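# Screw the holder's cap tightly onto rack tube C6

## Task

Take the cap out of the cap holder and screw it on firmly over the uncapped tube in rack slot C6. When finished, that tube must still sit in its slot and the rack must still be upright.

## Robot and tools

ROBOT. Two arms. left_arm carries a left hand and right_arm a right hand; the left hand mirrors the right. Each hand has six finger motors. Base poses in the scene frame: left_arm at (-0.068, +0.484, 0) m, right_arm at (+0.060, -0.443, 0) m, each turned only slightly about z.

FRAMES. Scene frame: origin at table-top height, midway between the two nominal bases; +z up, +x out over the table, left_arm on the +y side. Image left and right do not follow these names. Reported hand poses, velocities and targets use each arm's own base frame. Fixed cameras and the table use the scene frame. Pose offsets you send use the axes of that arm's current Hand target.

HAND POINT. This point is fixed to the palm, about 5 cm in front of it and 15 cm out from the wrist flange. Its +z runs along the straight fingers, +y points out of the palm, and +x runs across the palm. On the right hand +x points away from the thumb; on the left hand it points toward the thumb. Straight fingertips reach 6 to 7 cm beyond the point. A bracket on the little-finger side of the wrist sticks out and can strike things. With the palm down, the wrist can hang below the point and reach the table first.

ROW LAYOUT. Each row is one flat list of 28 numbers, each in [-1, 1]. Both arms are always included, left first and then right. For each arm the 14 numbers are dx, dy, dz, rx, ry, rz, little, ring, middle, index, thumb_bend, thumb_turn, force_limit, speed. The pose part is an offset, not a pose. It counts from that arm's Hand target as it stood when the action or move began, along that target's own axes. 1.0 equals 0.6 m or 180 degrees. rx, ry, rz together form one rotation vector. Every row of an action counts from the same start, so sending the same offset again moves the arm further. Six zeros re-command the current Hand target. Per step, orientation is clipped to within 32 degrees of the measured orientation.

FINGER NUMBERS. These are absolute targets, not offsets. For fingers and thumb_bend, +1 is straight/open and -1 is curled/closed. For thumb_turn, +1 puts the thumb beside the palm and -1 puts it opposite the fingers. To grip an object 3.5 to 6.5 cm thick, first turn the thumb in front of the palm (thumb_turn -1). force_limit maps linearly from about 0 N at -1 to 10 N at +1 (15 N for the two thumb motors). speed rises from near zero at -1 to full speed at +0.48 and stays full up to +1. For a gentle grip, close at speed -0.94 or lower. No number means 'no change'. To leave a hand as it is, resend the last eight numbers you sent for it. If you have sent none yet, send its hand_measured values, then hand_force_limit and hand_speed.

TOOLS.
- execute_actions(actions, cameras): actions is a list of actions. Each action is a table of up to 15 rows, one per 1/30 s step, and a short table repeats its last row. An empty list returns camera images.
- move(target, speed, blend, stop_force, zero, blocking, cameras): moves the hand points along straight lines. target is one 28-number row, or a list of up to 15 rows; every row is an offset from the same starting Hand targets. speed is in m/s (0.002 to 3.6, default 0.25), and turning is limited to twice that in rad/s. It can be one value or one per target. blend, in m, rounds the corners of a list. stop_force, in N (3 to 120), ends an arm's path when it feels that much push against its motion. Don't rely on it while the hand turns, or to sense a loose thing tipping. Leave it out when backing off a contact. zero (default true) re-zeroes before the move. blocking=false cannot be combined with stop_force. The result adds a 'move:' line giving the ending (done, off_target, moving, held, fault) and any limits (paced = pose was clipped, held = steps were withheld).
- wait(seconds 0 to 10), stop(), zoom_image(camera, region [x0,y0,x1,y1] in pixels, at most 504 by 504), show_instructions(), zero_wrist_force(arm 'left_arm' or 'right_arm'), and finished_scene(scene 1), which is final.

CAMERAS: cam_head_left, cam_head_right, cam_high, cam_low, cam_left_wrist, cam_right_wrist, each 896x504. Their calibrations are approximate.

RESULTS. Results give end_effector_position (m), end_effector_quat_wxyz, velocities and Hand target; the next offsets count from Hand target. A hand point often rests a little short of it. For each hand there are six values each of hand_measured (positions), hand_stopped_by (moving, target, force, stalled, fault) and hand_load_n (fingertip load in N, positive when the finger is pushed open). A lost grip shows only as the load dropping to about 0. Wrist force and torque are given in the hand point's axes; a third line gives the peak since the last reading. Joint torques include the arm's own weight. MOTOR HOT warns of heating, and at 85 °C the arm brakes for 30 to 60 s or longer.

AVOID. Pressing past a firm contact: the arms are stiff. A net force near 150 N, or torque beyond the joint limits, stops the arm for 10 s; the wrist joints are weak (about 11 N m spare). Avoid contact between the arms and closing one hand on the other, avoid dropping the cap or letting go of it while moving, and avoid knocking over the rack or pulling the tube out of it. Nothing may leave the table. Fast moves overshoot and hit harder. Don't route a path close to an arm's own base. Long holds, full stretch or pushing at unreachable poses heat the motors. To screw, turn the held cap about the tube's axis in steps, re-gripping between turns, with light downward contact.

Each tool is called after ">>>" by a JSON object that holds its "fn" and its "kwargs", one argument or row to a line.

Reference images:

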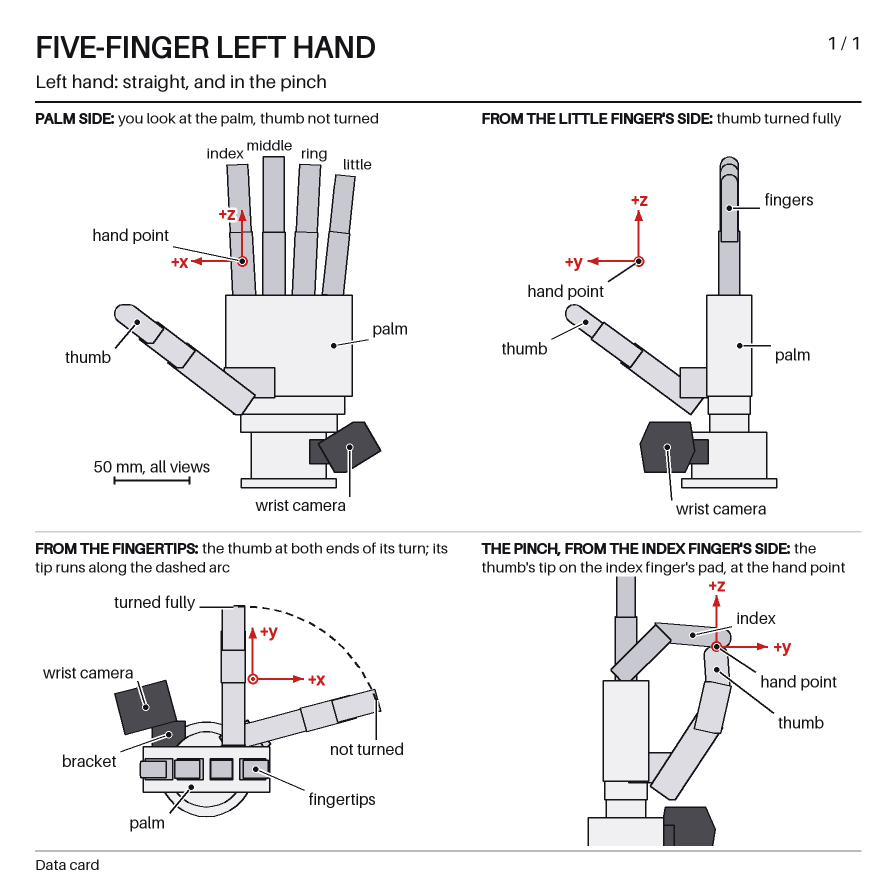

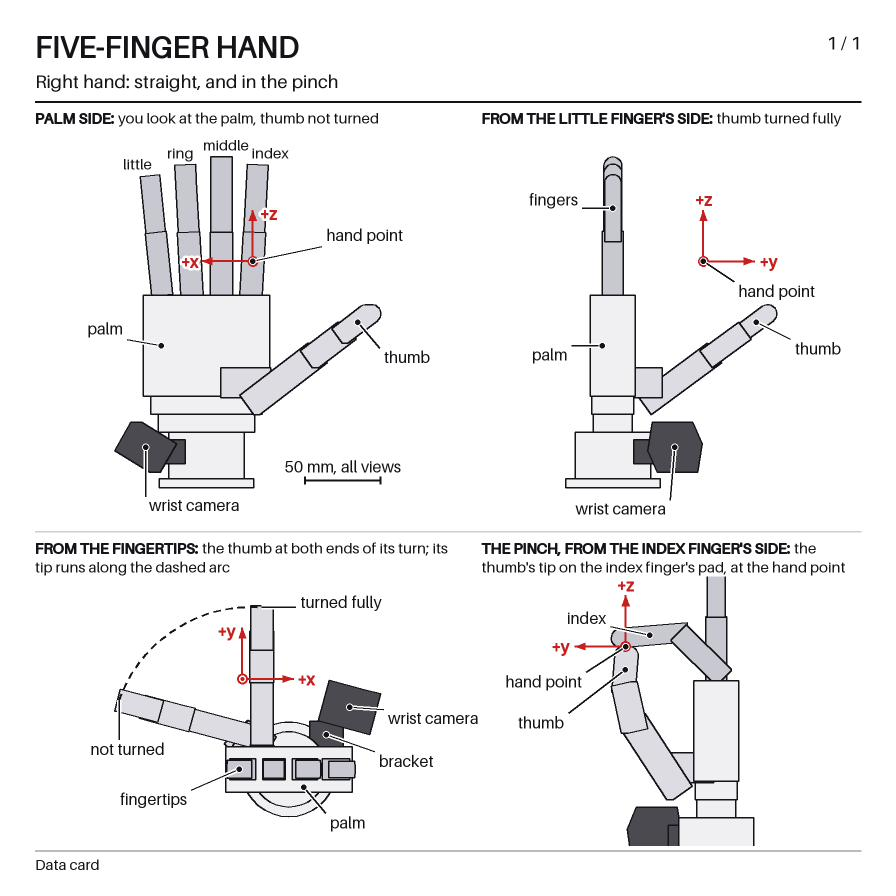

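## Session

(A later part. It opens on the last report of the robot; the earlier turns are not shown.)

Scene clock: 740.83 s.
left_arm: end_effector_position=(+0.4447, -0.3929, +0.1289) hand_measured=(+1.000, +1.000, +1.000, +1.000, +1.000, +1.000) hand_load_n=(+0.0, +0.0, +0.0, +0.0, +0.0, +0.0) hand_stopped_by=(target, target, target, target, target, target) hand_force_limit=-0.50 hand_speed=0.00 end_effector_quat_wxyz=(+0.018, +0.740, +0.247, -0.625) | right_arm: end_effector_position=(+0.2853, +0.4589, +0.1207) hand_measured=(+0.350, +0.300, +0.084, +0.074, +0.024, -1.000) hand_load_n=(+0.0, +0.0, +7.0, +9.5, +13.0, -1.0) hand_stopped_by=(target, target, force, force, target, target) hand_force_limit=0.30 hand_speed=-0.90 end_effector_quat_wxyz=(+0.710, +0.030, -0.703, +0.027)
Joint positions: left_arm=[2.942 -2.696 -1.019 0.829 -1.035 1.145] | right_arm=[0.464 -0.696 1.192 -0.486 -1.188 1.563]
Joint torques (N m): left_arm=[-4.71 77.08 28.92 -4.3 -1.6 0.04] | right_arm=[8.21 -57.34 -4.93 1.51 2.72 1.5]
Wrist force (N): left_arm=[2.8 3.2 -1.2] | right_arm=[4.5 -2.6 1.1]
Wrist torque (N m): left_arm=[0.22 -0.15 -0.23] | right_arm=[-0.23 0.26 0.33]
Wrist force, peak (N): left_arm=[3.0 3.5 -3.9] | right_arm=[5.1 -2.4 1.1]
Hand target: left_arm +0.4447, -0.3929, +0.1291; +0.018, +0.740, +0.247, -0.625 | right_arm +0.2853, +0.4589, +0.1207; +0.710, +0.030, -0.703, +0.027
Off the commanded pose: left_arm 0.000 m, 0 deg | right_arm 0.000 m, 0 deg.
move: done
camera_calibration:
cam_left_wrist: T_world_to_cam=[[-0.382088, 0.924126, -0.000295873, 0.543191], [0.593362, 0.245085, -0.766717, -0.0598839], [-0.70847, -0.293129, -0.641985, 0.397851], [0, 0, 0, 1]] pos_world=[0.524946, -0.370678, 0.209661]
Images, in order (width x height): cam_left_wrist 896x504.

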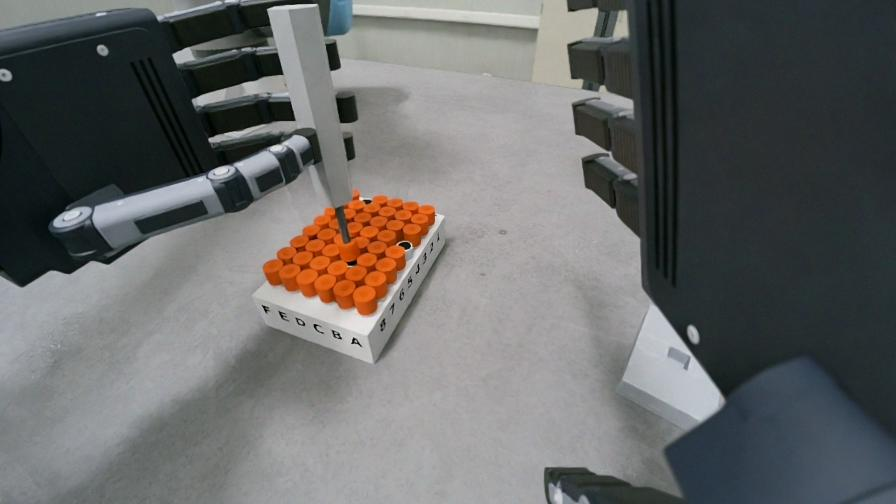

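>>> {"fn": "move", "kwargs": {
  "target": [0,0,0,0,0,0,1,1,1,1,1,1,-0.5,0,0.005,0,0,0,0,0,0.35,0.3,-0.14,-0.14,0.02,-1,0.3,-0.9],
  "speed": 0.02,
  "cameras": ["cam_left_wrist"]
}}

>>> {"fn": "zoom_image", "kwargs": {
  "camera": "cam_left_wrist",
  "region": [310, 210, 390, 290]
}}

>>> {"fn": "move", "kwargs": {
  "target": [0.0235,-0.1037,0.0337,-0.1816,-0.0549,-0.0423,1,1,1,1,1,1,-0.5,0,0,0,0,0,0,0,0.35,0.3,-0.14,-0.14,0.02,-1,0.3,-0.9],
  "speed": 0.25,
  "cameras": ["cam_left_wrist"]
}}

>>> {"fn": "zoom_image", "kwargs": {
  "camera": "cam_left_wrist",
  "region": [320, 180, 400, 260]
}}

Scene clock: 744.93 s.
left_arm: end_effector_position=(+0.4447, -0.3929, +0.1291) hand_measured=(+1.000, +1.000, +1.000, +1.000, +1.000, +1.000) hand_load_n=(+0.0, +0.0, +0.0, +0.0, +0.0, +0.0) hand_stopped_by=(target, target, target, target, target, target) hand_force_limit=-0.50 hand_speed=0.00 end_effector_quat_wxyz=(+0.018, +0.740, +0.247, -0.625) | right_arm: end_effector_position=(+0.2853, +0.4589, +0.1238) hand_measured=(+0.350, +0.300, +0.084, +0.074, +0.024, -1.000) hand_load_n=(+0.0, +0.0, +6.5, +8.5, +14.0, +0.0) hand_stopped_by=(target, target, force, force, target, target) hand_force_limit=0.30 hand_speed=-0.90 end_effector_quat_wxyz=(+0.710, +0.030, -0.703, +0.027)
Joint positions: left_arm=[2.942 -2.696 -1.019 0.829 -1.035 1.145] | right_arm=[0.464 -0.7 1.19 -0.48 -1.188 1.563]
Joint torques (N m): left_arm=[-5.37 79.22 29.2 -4.03 -1.94 1] | right_arm=[3.23 -62 -23.13 3.05 -0.02 1.36]
Wrist force (N): left_arm=[2.8 3.1 -1.2] | right_arm=[-1.8 -0.5 0.6]
Wrist torque (N m): left_arm=[0.21 -0.14 -0.23] | right_arm=[-0.18 0.18 0.26]
Wrist force, peak (N): left_arm=[3.0 3.3 -1.4] | right_arm=[5.0 -2.6 1.4]
Hand target: left_arm +0.4447, -0.3929, +0.1291; +0.018, +0.740, +0.247, -0.625 | right_arm +0.2853, +0.4589, +0.1237; +0.710, +0.030, -0.703, +0.027
Off the commanded pose: left_arm 0.000 m, 0 deg | right_arm 0.000 m, 0 deg.
move: done
camera_calibration:
cam_left_wrist: T_world_to_cam=[[-0.381804, 0.924243, -0.000425525, 0.543149], [0.593661, 0.244888, -0.766549, -0.0600545], [-0.708373, -0.292924, -0.642186, 0.398116], [0, 0, 0, 1]] pos_world=[0.525043, -0.370677, 0.209861]
Images, in order (width x height): cam_left_wrist 896x504.

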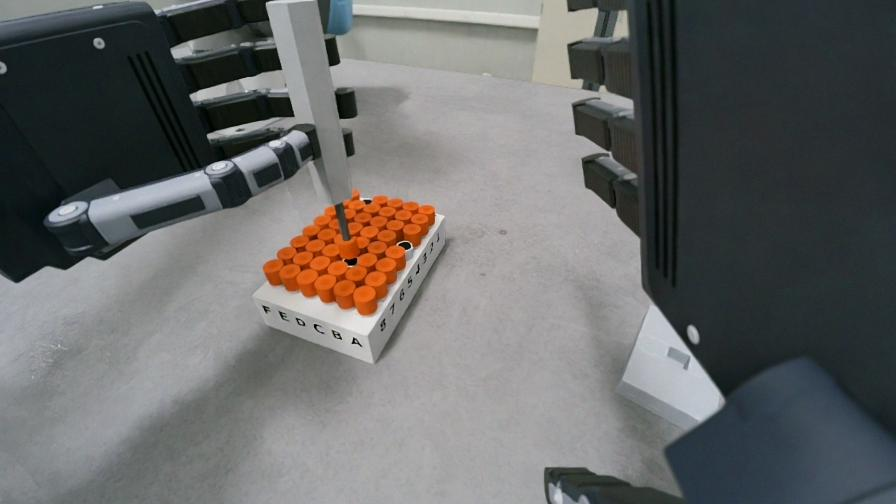

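Scaled by 6.300.

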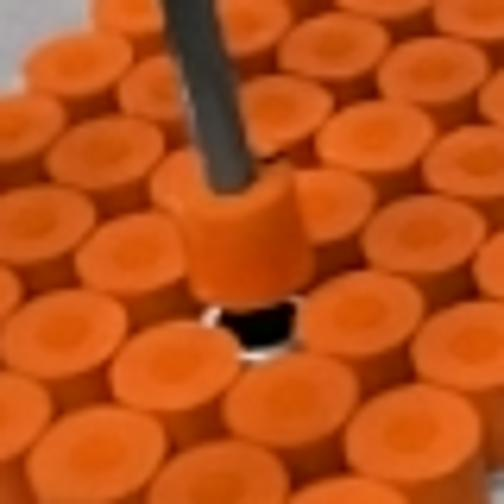

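Scene clock: 746.67 s.
left_arm: end_effector_position=(+0.4034, -0.3402, +0.1292) hand_measured=(+1.000, +1.000, +1.000, +1.000, +1.000, +1.000) hand_load_n=(+0.0, +0.0, +0.0, +0.0, +0.0, +0.0) hand_stopped_by=(target, target, target, target, target, target) hand_force_limit=-0.50 hand_speed=0.00 end_effector_quat_wxyz=(+0.205, +0.632, +0.458, -0.591) | right_arm: end_effector_position=(+0.2853, +0.4589, +0.1237) hand_measured=(+0.350, +0.300, +0.084, +0.074, +0.024, -1.000) hand_load_n=(+0.0, +0.0, +7.0, +9.0, +13.5, +0.0) hand_stopped_by=(target, target, force, force, target, target) hand_force_limit=0.30 hand_speed=-0.90 end_effector_quat_wxyz=(+0.710, +0.030, -0.703, +0.027)
Joint positions: left_arm=[3.167 -2.372 -1.732 1.322 -0.667 0.99] | right_arm=[0.464 -0.7 1.19 -0.481 -1.188 1.563]
Joint torques (N m): left_arm=[4.58 17.6 -3.14 -0.18 1.04 -0.47] | right_arm=[-8.76 -31.52 -4.82 -0.54 -1.8 1.21]
Wrist force (N): left_arm=[2.4 3.4 -1.2] | right_arm=[-1.7 -0.4 0.8]
Wrist torque (N m): left_arm=[0.24 -0.08 -0.15] | right_arm=[-0.19 0.16 0.27]
Wrist force, peak (N): left_arm=[2.1 4.8 -1.1] | right_arm=[-2.0 -0.7 1.1]
Hand target: left_arm +0.4034, -0.3402, +0.1291; +0.205, +0.632, +0.458, -0.591 | right_arm +0.2853, +0.4589, +0.1237; +0.710, +0.030, -0.703, +0.027
Off the commanded pose: left_arm 0.000 m, 0 deg | right_arm 0.000 m, 0 deg.
move: done
camera_calibration:
cam_left_wrist: T_world_to_cam=[[-0.84261, 0.538525, -0.000579145, 0.533416], [0.346292, 0.541006, -0.766417, 0.152247], [-0.412421, -0.645991, -0.642343, 0.144887], [0, 0, 0, 1]] pos_world=[0.456494, -0.276029, 0.210061]
Images, in order (width x height): cam_left_wrist 896x504.

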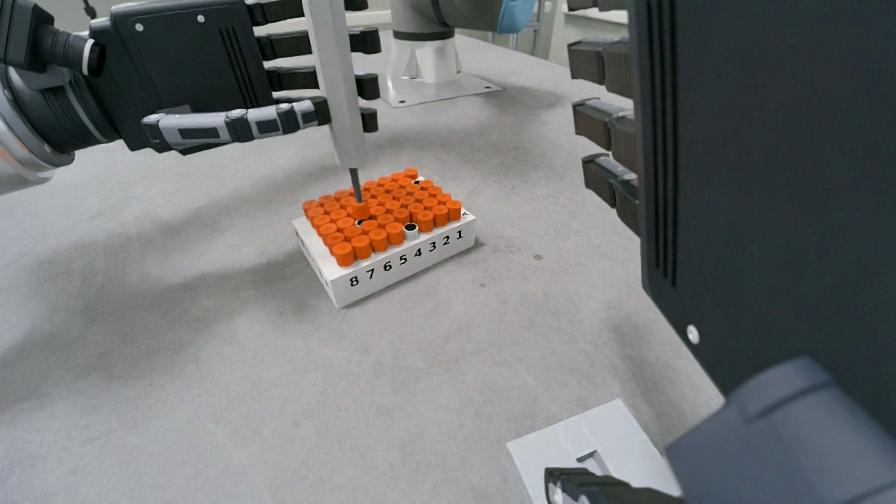

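Scaled by 6.300.

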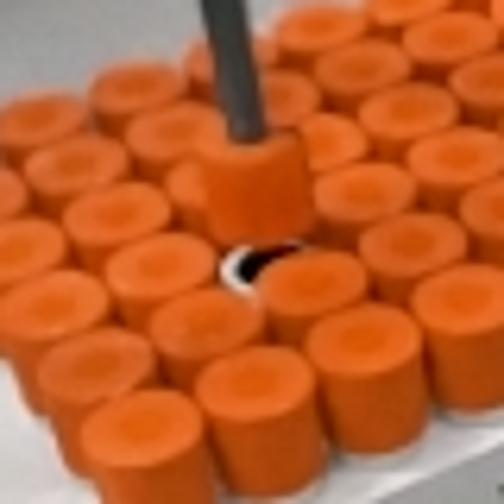

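>>> {"fn": "move", "kwargs": {
  "target": [0,0,0,0,0,0,1,1,1,1,1,1,-0.5,0,0,-0.0026,-0.001,0,0,0,0.35,0.3,-0.14,-0.14,0.02,-1,0.3,-0.9],
  "speed": 0.02,
  "cameras": ["cam_left_wrist"]
}}

>>> {"fn": "zoom_image", "kwargs": {
  "camera": "cam_left_wrist",
  "region": [320, 180, 400, 260]
}}

>>> {"fn": "move", "kwargs": {
  "target": [-0.0377,0.1001,0.0317,0.1816,0.0549,0.0423,1,1,1,1,1,1,-0.5,0,0,0,0,0,0,0,0.35,0.3,-0.14,-0.14,0.02,-1,0.3,-0.9],
  "speed": 0.25,
  "cameras": ["cam_left_wrist"]
}}

>>> {"fn": "zoom_image", "kwargs": {
  "camera": "cam_left_wrist",
  "region": [310, 210, 390, 290]
}}

Scene clock: 752.80 s.
left_arm: end_effector_position=(+0.4034, -0.3402, +0.1291) hand_measured=(+1.000, +1.000, +1.000, +1.000, +1.000, +1.000) hand_load_n=(+0.0, +0.0, -0.5, +0.0, +0.0, +0.0) hand_stopped_by=(target, target, target, target, target, target) hand_force_limit=-0.50 hand_speed=0.00 end_effector_quat_wxyz=(+0.205, +0.632, +0.458, -0.591) | right_arm: end_effector_position=(+0.2860, +0.4573, +0.1237) hand_measured=(+0.350, +0.300, +0.084, +0.074, +0.024, -1.000) hand_load_n=(+0.0, +0.0, +6.5, +9.0, +14.0, +0.0) hand_stopped_by=(target, target, force, force, target, target) hand_force_limit=0.30 hand_speed=-0.90 end_effector_quat_wxyz=(+0.710, +0.030, -0.703, +0.027)
Joint positions: left_arm=[3.167 -2.373 -1.733 1.323 -0.667 0.99] | right_arm=[0.461 -0.701 1.191 -0.481 -1.19 1.563]
Joint torques (N m): left_arm=[4.93 18.24 -4.8 -0.48 1.36 -0.72] | right_arm=[-3.29 -68.38 -5.87 -0.75 -1.14 1.34]
Wrist force (N): left_arm=[2.6 3.2 -1.2] | right_arm=[-1.6 -0.4 0.6]
Wrist torque (N m): left_arm=[0.21 -0.12 -0.13] | right_arm=[-0.18 0.16 0.27]
Wrist force, peak (N): left_arm=[2.7 3.5 -1.3] | right_arm=[-2.1 -0.6 0.9]
Hand target: left_arm +0.4034, -0.3402, +0.1291; +0.205, +0.632, +0.458, -0.591 | right_arm +0.2860, +0.4574, +0.1237; +0.710, +0.030, -0.703, +0.027
Off the commanded pose: left_arm 0.000 m, 0 deg | right_arm 0.000 m, 0 deg.
move: done
camera_calibration:
cam_left_wrist: T_world_to_cam=[[-0.84277, 0.538274, -0.000319847, 0.533368], [0.345909, 0.54113, -0.766502, 0.152319], [-0.412415, -0.646095, -0.642242, 0.144707], [0, 0, 0, 1]] pos_world=[0.456497, -0.276028, 0.20986]
Images, in order (width x height): cam_left_wrist 896x504.

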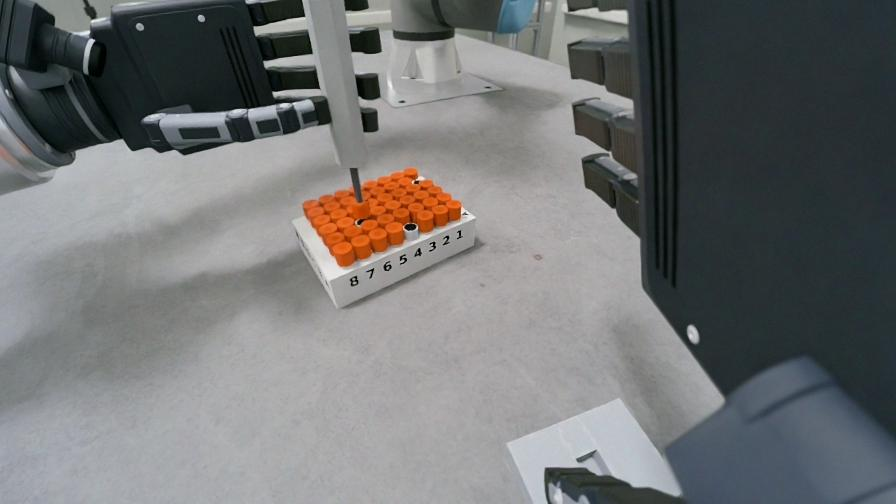

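Scaled by 6.300.

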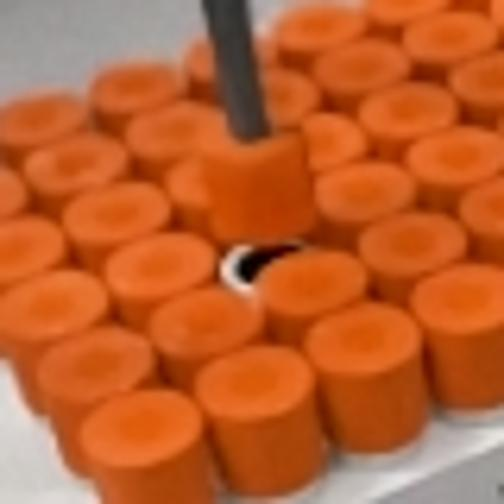

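Scene clock: 754.53 s.
left_arm: end_effector_position=(+0.4447, -0.3929, +0.1289) hand_measured=(+1.000, +1.000, +1.000, +1.000, +1.000, +1.000) hand_load_n=(-0.5, +0.0, +0.0, +0.0, +0.0, +0.0) hand_stopped_by=(target, target, target, target, target, target) hand_force_limit=-0.50 hand_speed=0.00 end_effector_quat_wxyz=(+0.018, +0.740, +0.247, -0.625) | right_arm: end_effector_position=(+0.2860, +0.4574, +0.1237) hand_measured=(+0.350, +0.300, +0.084, +0.074, +0.024, -1.000) hand_load_n=(+0.0, +0.0, +6.5, +9.0, +14.0, +0.0) hand_stopped_by=(target, target, force, force, target, target) hand_force_limit=0.30 hand_speed=-0.90 end_effector_quat_wxyz=(+0.710, +0.030, -0.703, +0.027)
Joint positions: left_arm=[2.943 -2.696 -1.019 0.829 -1.035 1.145] | right_arm=[0.461 -0.701 1.191 -0.481 -1.19 1.563]
Joint torques (N m): left_arm=[-3.85 77.54 28.99 -4.4 -1.46 0.03] | right_arm=[8.04 -69.06 -22.76 2.08 2.05 1.36]
Wrist force (N): left_arm=[2.8 3.1 -1.3] | right_arm=[-1.6 -0.4 0.8]
Wrist torque (N m): left_arm=[0.22 -0.15 -0.23] | right_arm=[-0.18 0.15 0.27]
Wrist force, peak (N): left_arm=[3.0 3.5 -4.0] | right_arm=[-2.1 -0.5 1.0]
Hand target: left_arm +0.4448, -0.3929, +0.1291; +0.018, +0.740, +0.247, -0.625 | right_arm +0.2860, +0.4574, +0.1237; +0.710, +0.030, -0.703, +0.027
Off the commanded pose: left_arm 0.000 m, 0 deg | right_arm 0.000 m, 0 deg.
move: done
camera_calibration:
cam_left_wrist: T_world_to_cam=[[-0.382088, 0.924126, -0.000295873, 0.543229], [0.593362, 0.245085, -0.766717, -0.0599433], [-0.70847, -0.293129, -0.641985, 0.397922], [0, 0, 0, 1]] pos_world=[0.525046, -0.370678, 0.209661]
Images, in order (width x height): cam_left_wrist 896x504.

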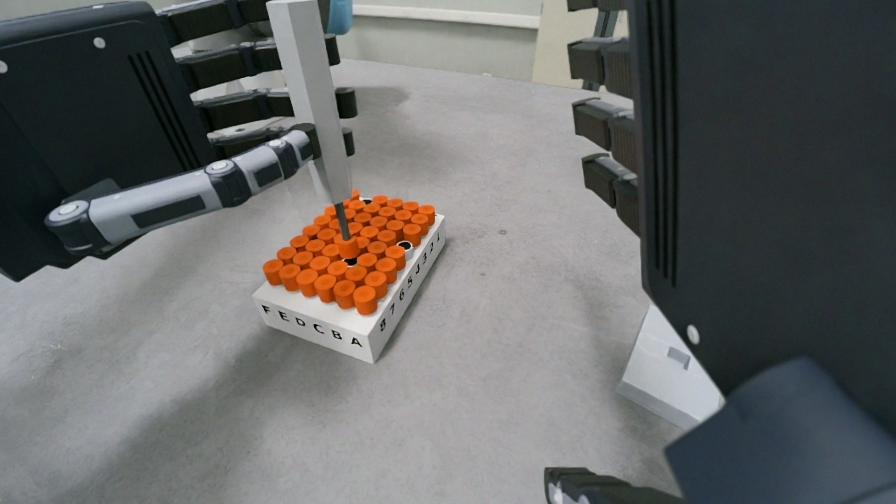

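Scaled by 6.300.

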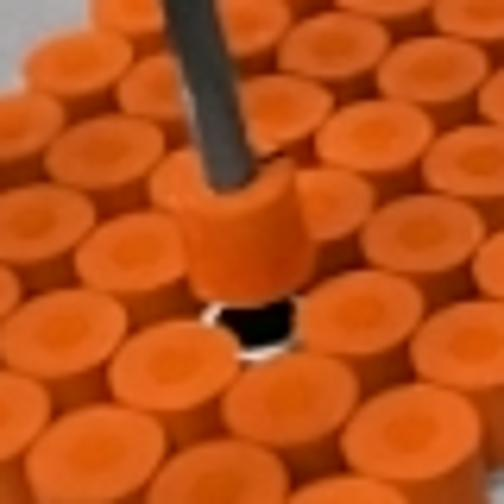

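>>> {"fn": "move", "kwargs": {
  "target": [0,0,0,0,0,0,1,1,1,1,1,1,-0.5,0,0,-0.002,-0.001,0,0,0,0.35,0.3,-0.14,-0.14,0.02,-1,0.3,-0.9],
  "speed": 0.02,
  "cameras": ["cam_left_wrist"]
}}

>>> {"fn": "zoom_image", "kwargs": {
  "camera": "cam_left_wrist",
  "region": [310, 210, 390, 290]
}}

Scene clock: 757.17 s.
left_arm: end_effector_position=(+0.4448, -0.3929, +0.1291) hand_measured=(+1.000, +1.000, +1.000, +1.000, +1.000, +1.000) hand_load_n=(+0.0, +0.0, +0.0, +0.0, +0.0, +0.0) hand_stopped_by=(target, target, target, target, target, target) hand_force_limit=-0.50 hand_speed=0.00 end_effector_quat_wxyz=(+0.018, +0.740, +0.247, -0.625) | right_arm: end_effector_position=(+0.2867, +0.4562, +0.1237) hand_measured=(+0.350, +0.300, +0.084, +0.074, +0.024, -1.000) hand_load_n=(+0.0, +0.0, +7.0, +9.0, +13.5, +0.0) hand_stopped_by=(target, target, force, force, target, target) hand_force_limit=0.30 hand_speed=-0.90 end_effector_quat_wxyz=(+0.710, +0.030, -0.703, +0.027)
Joint positions: left_arm=[2.942 -2.696 -1.019 0.829 -1.035 1.145] | right_arm=[0.459 -0.701 1.192 -0.482 -1.192 1.563]
Joint torques (N m): left_arm=[-4.9 78.61 29.03 -4.03 -1.91 1.06] | right_arm=[-4.82 -66.96 -3.33 -0.44 -1.16 1.45]
Wrist force (N): left_arm=[2.7 3.3 -1.3] | right_arm=[-1.5 -0.6 0.7]
Wrist torque (N m): left_arm=[0.25 -0.13 -0.24] | right_arm=[-0.21 0.13 0.27]
Wrist force, peak (N): left_arm=[2.8 3.3 -1.3] | right_arm=[-2.0 -0.7 0.8]
Hand target: left_arm +0.4448, -0.3929, +0.1291; +0.018, +0.740, +0.247, -0.625 | right_arm +0.2867, +0.4562, +0.1237; +0.710, +0.030, -0.703, +0.027
Off the commanded pose: left_arm 0.000 m, 0 deg | right_arm 0.000 m, 0 deg.
move: done
camera_calibration:
cam_left_wrist: T_world_to_cam=[[-0.381804, 0.924243, -0.000425525, 0.543149], [0.593661, 0.244888, -0.766549, -0.0599778], [-0.708373, -0.292924, -0.642186, 0.39818], [0, 0, 0, 1]] pos_world=[0.525043, -0.370677, 0.209961]
Images, in order (width x height): cam_left_wrist 896x504.

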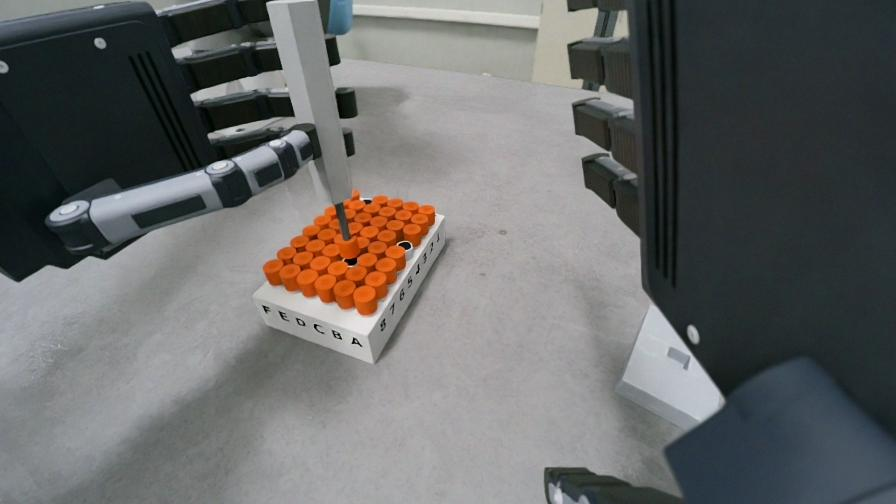

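Scaled by 6.300.

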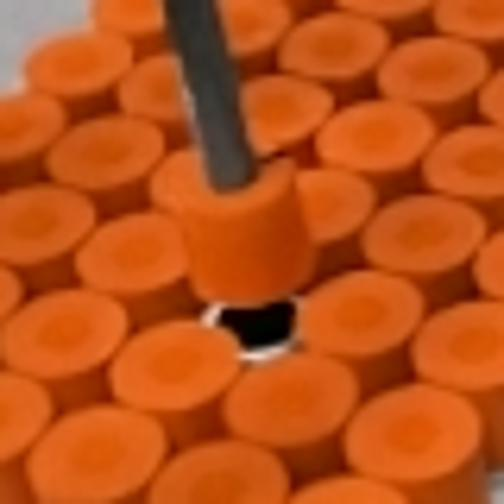

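>>> {"fn": "move", "kwargs": {
  "target": [0,0,0,0,0,0,1,1,1,1,1,1,-0.5,0,0,-0.0025,0,0,0,0,0.35,0.3,-0.14,-0.14,0.02,-1,0.3,-0.9],
  "speed": 0.02,
  "cameras": ["cam_left_wrist"]
}}

>>> {"fn": "zoom_image", "kwargs": {
  "camera": "cam_left_wrist",
  "region": [310, 210, 390, 290]
}}

Scene clock: 759.53 s.
left_arm: end_effector_position=(+0.4448, -0.3929, +0.1291) hand_measured=(+1.000, +1.000, +1.000, +1.000, +1.000, +1.000) hand_load_n=(+0.0, +0.0, -0.5, +0.0, +0.0, +0.0) hand_stopped_by=(target, target, target, target, target, target) hand_force_limit=-0.50 hand_speed=0.00 end_effector_quat_wxyz=(+0.018, +0.740, +0.247, -0.625) | right_arm: end_effector_position=(+0.2868, +0.4547, +0.1237) hand_measured=(+0.350, +0.300, +0.084, +0.074, +0.024, -1.000) hand_load_n=(+0.0, +0.0, +6.5, +9.0, +14.0, +0.0) hand_stopped_by=(target, target, force, force, target, target) hand_force_limit=0.30 hand_speed=-0.90 end_effector_quat_wxyz=(+0.710, +0.030, -0.703, +0.027)
Joint positions: left_arm=[2.942 -2.696 -1.019 0.829 -1.035 1.145] | right_arm=[0.457 -0.703 1.196 -0.484 -1.195 1.563]
Joint torques (N m): left_arm=[-3.68 77.79 22.35 -2.67 -1.44 0.69] | right_arm=[-5.22 -64.73 -8 -0.15 -1.08 1.26]
Wrist force (N): left_arm=[2.7 3.2 -1.1] | right_arm=[-1.8 -0.7 0.7]
Wrist torque (N m): left_arm=[0.22 -0.12 -0.23] | right_arm=[-0.22 0.18 0.25]
Wrist force, peak (N): left_arm=[2.7 3.4 -1.2] | right_arm=[-2.1 -0.6 0.9]
Hand target: left_arm +0.4448, -0.3929, +0.1291; +0.018, +0.740, +0.247, -0.625 | right_arm +0.2868, +0.4547, +0.1237; +0.710, +0.030, -0.703, +0.027
Off the commanded pose: left_arm 0.000 m, 0 deg | right_arm 0.000 m, 0 deg.
move: done
camera_calibration:
cam_left_wrist: T_world_to_cam=[[-0.381804, 0.924243, -0.000425525, 0.543149], [0.593661, 0.244888, -0.766549, -0.0599778], [-0.708373, -0.292924, -0.642186, 0.39818], [0, 0, 0, 1]] pos_world=[0.525043, -0.370677, 0.209961]
Images, in order (width x height): cam_left_wrist 896x504.

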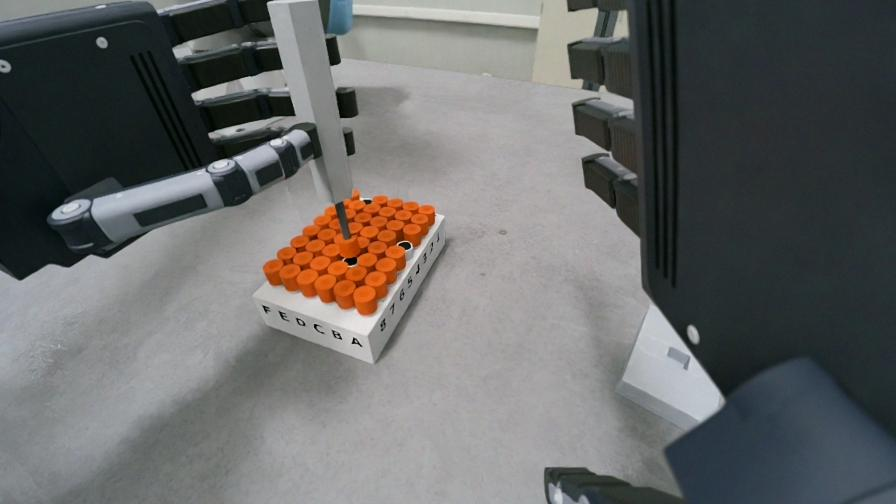

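Scaled by 6.300.

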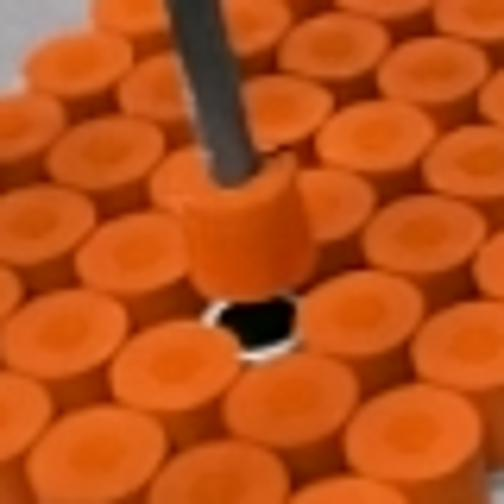

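>>> {"fn": "move", "kwargs": {
  "target": [0,0,0,0,0,0,1,1,1,1,1,1,-0.5,0,0,-0.0025,0,0,0,0,0.35,0.3,-0.14,-0.14,0.02,-1,0.3,-0.9],
  "speed": 0.02,
  "cameras": ["cam_left_wrist"]
}}

>>> {"fn": "zoom_image", "kwargs": {
  "camera": "cam_left_wrist",
  "region": [310, 210, 390, 290]
}}

>>> {"fn": "move", "kwargs": {
  "target": [0.0235,-0.1037,0.0337,-0.1816,-0.0549,-0.0423,1,1,1,1,1,1,-0.5,0,0,0,0,0,0,0,0.35,0.3,-0.14,-0.14,0.02,-1,0.3,-0.9],
  "speed": 0.25,
  "cameras": ["cam_left_wrist"]
}}

>>> {"fn": "zoom_image", "kwargs": {
  "camera": "cam_left_wrist",
  "region": [320, 180, 400, 260]
}}

Scene clock: 763.30 s.
left_arm: end_effector_position=(+0.4448, -0.3929, +0.1291) hand_measured=(+1.000, +1.000, +1.000, +1.000, +1.000, +1.000) hand_load_n=(+0.0, +0.0, +0.0, +0.0, +0.0, +0.0) hand_stopped_by=(target, target, target, target, target, target) hand_force_limit=-0.50 hand_speed=0.00 end_effector_quat_wxyz=(+0.018, +0.740, +0.247, -0.625) | right_arm: end_effector_position=(+0.2870, +0.4532, +0.1236) hand_measured=(+0.350, +0.300, +0.084, +0.074, +0.024, -1.000) hand_load_n=(+0.0, +0.0, +6.5, +9.0, +13.5, +0.0) hand_stopped_by=(target, target, force, force, target, target) hand_force_limit=0.30 hand_speed=-0.90 end_effector_quat_wxyz=(+0.710, +0.030, -0.703, +0.027)
Joint positions: left_arm=[2.942 -2.696 -1.019 0.829 -1.035 1.145] | right_arm=[0.455 -0.705 1.199 -0.485 -1.197 1.563]
Joint torques (N m): left_arm=[-2.44 77.57 13.57 -0.54 -0.18 0.56] | right_arm=[-6.11 -66.08 -7.9 -0.05 -1.19 1.21]
Wrist force (N): left_arm=[2.7 3.0 -1.4] | right_arm=[-1.6 -0.5 0.7]
Wrist torque (N m): left_arm=[0.21 -0.13 -0.23] | right_arm=[-0.19 0.16 0.27]
Wrist force, peak (N): left_arm=[2.9 3.4 -1.4] | right_arm=[-2.2 -0.7 0.8]
Hand target: left_arm +0.4448, -0.3929, +0.1291; +0.018, +0.740, +0.247, -0.625 | right_arm +0.2870, +0.4532, +0.1237; +0.710, +0.030, -0.703, +0.027
Off the commanded pose: left_arm 0.000 m, 0 deg | right_arm 0.000 m, 0 deg.
move: done
camera_calibration:
cam_left_wrist: T_world_to_cam=[[-0.381804, 0.924243, -0.000425525, 0.543149], [0.593661, 0.244888, -0.766549, -0.0599778], [-0.708373, -0.292924, -0.642186, 0.39818], [0, 0, 0, 1]] pos_world=[0.525043, -0.370677, 0.209961]
Images, in order (width x height): cam_left_wrist 896x504.

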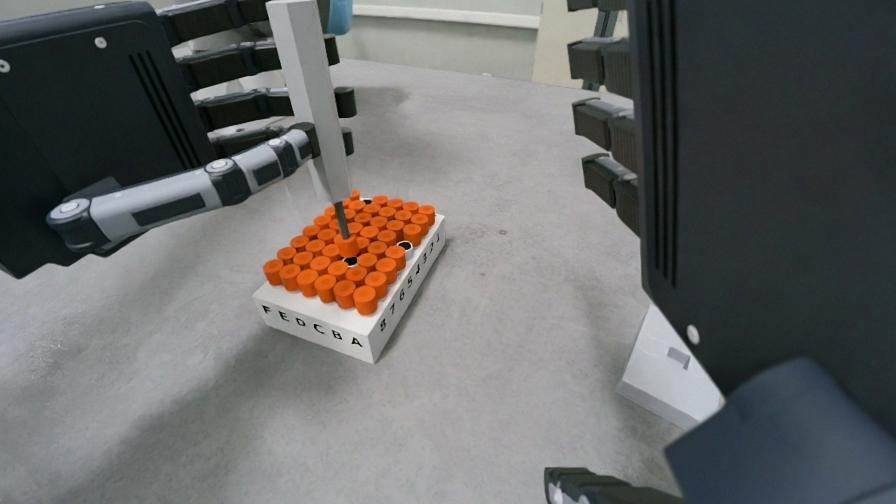

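Scaled by 6.300.

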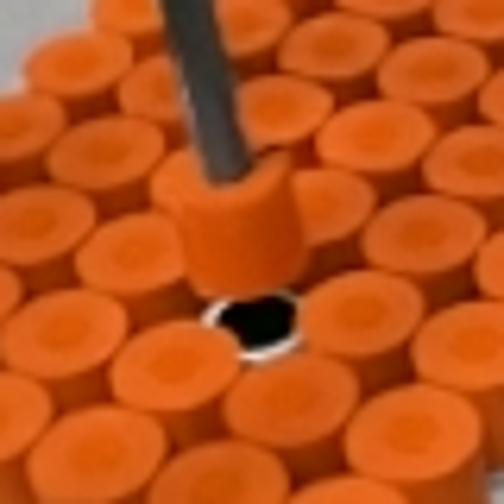

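Scene clock: 765.03 s.
left_arm: end_effector_position=(+0.4035, -0.3402, +0.1293) hand_measured=(+1.000, +1.000, +1.000, +1.000, +1.000, +1.000) hand_load_n=(+0.0, +0.0, +0.0, +0.0, +0.0, +0.0) hand_stopped_by=(target, target, target, target, target, target) hand_force_limit=-0.50 hand_speed=0.00 end_effector_quat_wxyz=(+0.205, +0.632, +0.458, -0.591) | right_arm: end_effector_position=(+0.2870, +0.4532, +0.1237) hand_measured=(+0.350, +0.300, +0.084, +0.074, +0.024, -1.000) hand_load_n=(+0.0, +0.0, +6.5, +9.0, +14.0, -0.5) hand_stopped_by=(target, target, force, force, target, target) hand_force_limit=0.30 hand_speed=-0.90 end_effector_quat_wxyz=(+0.710, +0.030, -0.703, +0.027)
Joint positions: left_arm=[3.167 -2.372 -1.732 1.322 -0.667 0.99] | right_arm=[0.455 -0.705 1.199 -0.485 -1.197 1.563]
Joint torques (N m): left_arm=[4.65 17.7 -2.4 -0.03 0.77 -0.28] | right_arm=[7.24 -62.3 -23.56 3.52 2.06 0.98]
Wrist force (N): left_arm=[2.6 3.3 -1.4] | right_arm=[-1.8 -0.5 0.7]
Wrist torque (N m): left_arm=[0.24 -0.12 -0.13] | right_arm=[-0.18 0.18 0.26]
Wrist force, peak (N): left_arm=[2.4 4.9 -1.1] | right_arm=[-2.1 -0.5 0.9]
Hand target: left_arm +0.4034, -0.3402, +0.1291; +0.205, +0.632, +0.458, -0.591 | right_arm +0.2870, +0.4532, +0.1237; +0.710, +0.030, -0.703, +0.027
Off the commanded pose: left_arm 0.000 m, 0 deg | right_arm 0.000 m, 0 deg.
move: done
camera_calibration:
cam_left_wrist: T_world_to_cam=[[-0.84261, 0.538525, -0.000579145, 0.533416], [0.346292, 0.541006, -0.766417, 0.152247], [-0.412421, -0.645991, -0.642343, 0.144887], [0, 0, 0, 1]] pos_world=[0.456494, -0.276029, 0.210061]
Images, in order (width x height): cam_left_wrist 896x504.

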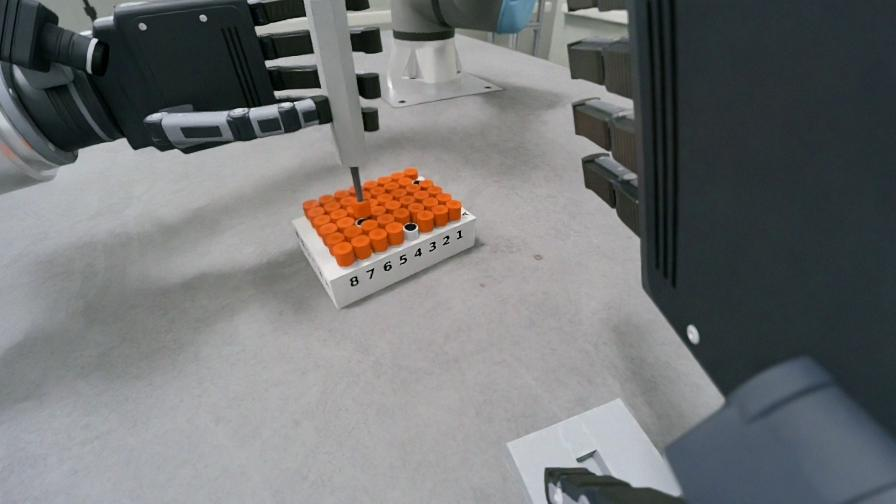

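Scaled by 6.300.

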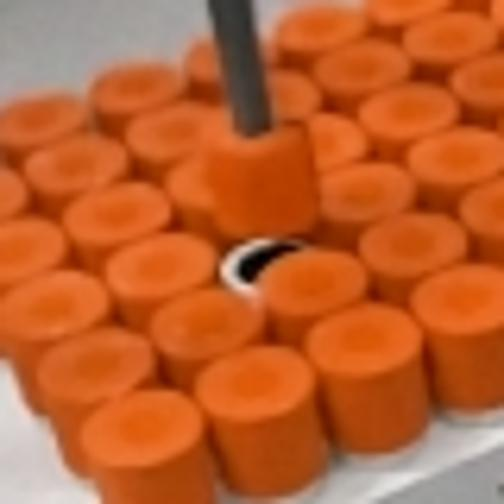

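>>> {"fn": "move", "kwargs": {
  "target": [0,0,0,0,0,0,1,1,1,1,1,1,-0.5,0,0,0,-0.003,0,0,0,0.35,0.3,-0.14,-0.14,0.02,-1,0.3,-0.9],
  "speed": 0.02,
  "cameras": ["cam_left_wrist"]
}}

>>> {"fn": "zoom_image", "kwargs": {
  "camera": "cam_left_wrist",
  "region": [320, 180, 400, 260]
}}

>>> {"fn": "move", "kwargs": {
  "target": [-0.0377,0.1001,0.0317,0.1816,0.0549,0.0423,1,1,1,1,1,1,-0.5,0,0,0,0,0,0,0,0.35,0.3,-0.14,-0.14,0.02,-1,0.3,-0.9],
  "speed": 0.25,
  "cameras": ["cam_left_wrist"]
}}

>>> {"fn": "zoom_image", "kwargs": {
  "camera": "cam_left_wrist",
  "region": [310, 210, 390, 290]
}}

Scene clock: 768.60 s.
left_arm: end_effector_position=(+0.4034, -0.3402, +0.1291) hand_measured=(+1.000, +1.000, +1.000, +1.000, +1.000, +1.000) hand_load_n=(+0.0, +0.0, +0.0, +0.0, +0.0, +0.0) hand_stopped_by=(target, target, target, target, target, target) hand_force_limit=-0.50 hand_speed=0.00 end_effector_quat_wxyz=(+0.205, +0.632, +0.458, -0.591) | right_arm: end_effector_position=(+0.2888, +0.4534, +0.1237) hand_measured=(+0.350, +0.300, +0.084, +0.074, +0.024, -1.000) hand_load_n=(+0.0, +0.0, +6.5, +9.0, +14.0, -0.5) hand_stopped_by=(target, target, force, force, target, target) hand_force_limit=0.30 hand_speed=-0.90 end_effector_quat_wxyz=(+0.710, +0.030, -0.703, +0.027)
Joint positions: left_arm=[3.167 -2.373 -1.732 1.323 -0.667 0.99] | right_arm=[0.454 -0.701 1.192 -0.482 -1.198 1.563]
Joint torques (N m): left_arm=[5.16 17.9 -5 -0.42 1.67 -0.71] | right_arm=[-8.96 -31.24 -15.74 3.41 -1.31 1.38]
Wrist force (N): left_arm=[2.6 3.2 -1.1] | right_arm=[-1.7 -0.5 0.7]
Wrist torque (N m): left_arm=[0.21 -0.11 -0.13] | right_arm=[-0.19 0.17 0.26]
Wrist force, peak (N): left_arm=[2.7 3.6 -1.2] | right_arm=[-2.2 -0.5 0.9]
Hand target: left_arm +0.4034, -0.3402, +0.1291; +0.205, +0.632, +0.458, -0.591 | right_arm +0.2888, +0.4534, +0.1236; +0.710, +0.030, -0.703, +0.027
Off the commanded pose: left_arm 0.000 m, 0 deg | right_arm 0.000 m, 0 deg.
move: done
camera_calibration:
cam_left_wrist: T_world_to_cam=[[-0.84277, 0.538274, -0.000319847, 0.533368], [0.345909, 0.54113, -0.766502, 0.152396], [-0.412415, -0.646095, -0.642242, 0.144771], [0, 0, 0, 1]] pos_world=[0.456497, -0.276028, 0.20996]
Images, in order (width x height): cam_left_wrist 896x504.

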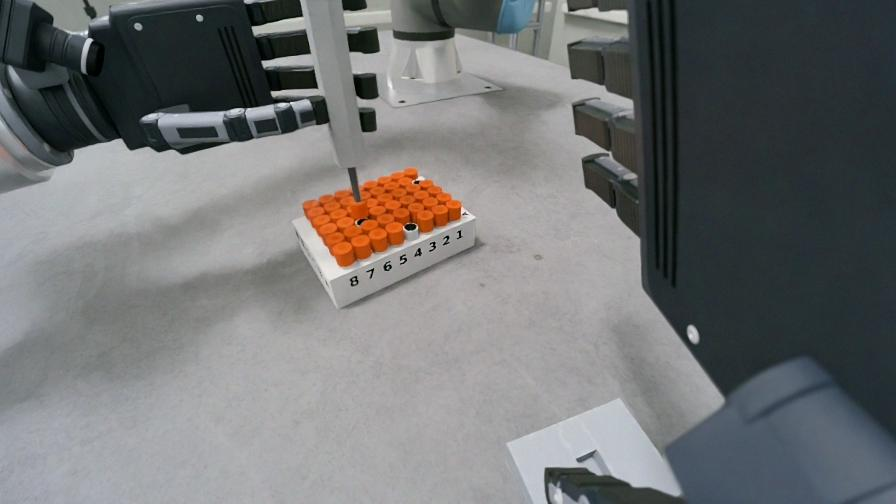

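Scaled by 6.300.

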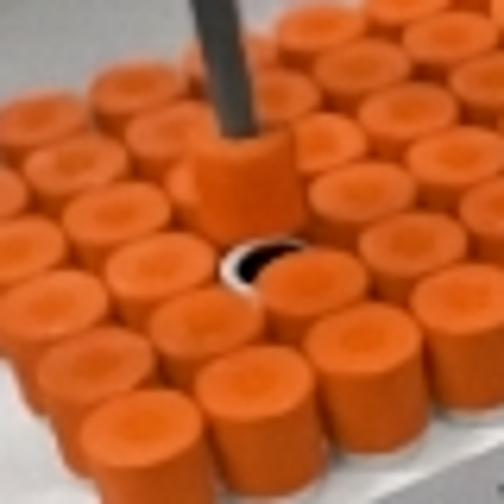

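Scene clock: 770.33 s.
left_arm: end_effector_position=(+0.4448, -0.3929, +0.1290) hand_measured=(+1.000, +1.000, +1.000, +1.000, +1.000, +1.000) hand_load_n=(+0.0, +0.0, +0.0, +0.0, +0.0, +0.0) hand_stopped_by=(target, target, target, target, target, target) hand_force_limit=-0.50 hand_speed=0.00 end_effector_quat_wxyz=(+0.018, +0.740, +0.247, -0.625) | right_arm: end_effector_position=(+0.2888, +0.4534, +0.1236) hand_measured=(+0.350, +0.300, +0.084, +0.074, +0.024, -1.000) hand_load_n=(+0.0, +0.0, +6.5, +9.0, +14.0, -0.5) hand_stopped_by=(target, target, force, force, target, target) hand_force_limit=0.30 hand_speed=-0.90 end_effector_quat_wxyz=(+0.710, +0.030, -0.703, +0.027)
Joint positions: left_arm=[2.943 -2.696 -1.019 0.829 -1.035 1.145] | right_arm=[0.454 -0.701 1.193 -0.482 -1.198 1.563]
Joint torques (N m): left_arm=[-4.34 77.21 28.89 -4.27 -1.64 -0.11] | right_arm=[-4.56 -59.55 -3.47 -0.15 1.69 1.12]
Wrist force (N): left_arm=[2.9 3.1 -1.2] | right_arm=[-1.5 -0.6 0.7]
Wrist torque (N m): left_arm=[0.21 -0.16 -0.22] | right_arm=[-0.20 0.14 0.27]
Wrist force, peak (N): left_arm=[2.8 3.4 -4.0] | right_arm=[-2.1 -0.7 0.9]
Hand target: left_arm +0.4448, -0.3929, +0.1292; +0.018, +0.740, +0.247, -0.625 | right_arm +0.2888, +0.4534, +0.1236; +0.710, +0.030, -0.703, +0.027
Off the commanded pose: left_arm 0.000 m, 0 deg | right_arm 0.000 m, 0 deg.
move: done
camera_calibration:
cam_left_wrist: T_world_to_cam=[[-0.382088, 0.924126, -0.000295873, 0.543229], [0.593362, 0.245085, -0.766717, -0.0598666], [-0.70847, -0.293129, -0.641985, 0.397986], [0, 0, 0, 1]] pos_world=[0.525046, -0.370678, 0.209761]
Images, in order (width x height): cam_left_wrist 896x504.

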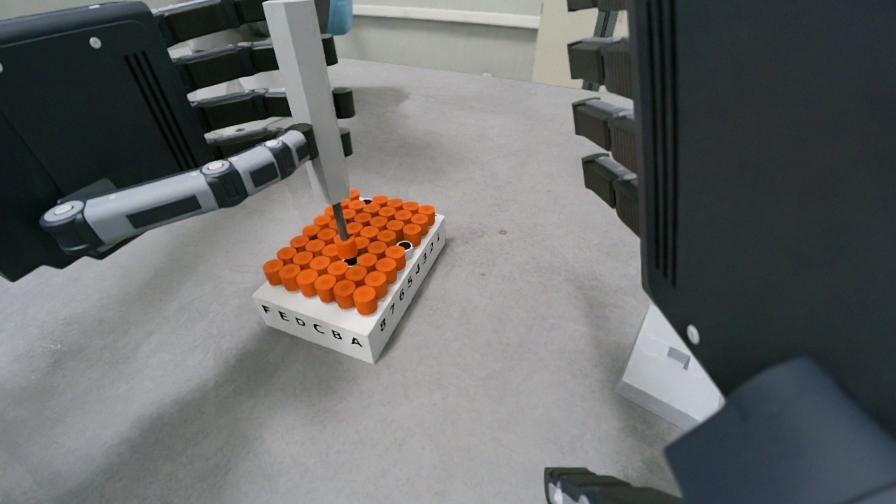

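Scaled by 6.300.

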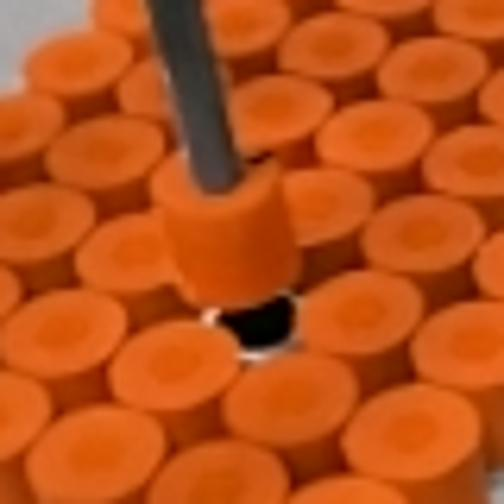

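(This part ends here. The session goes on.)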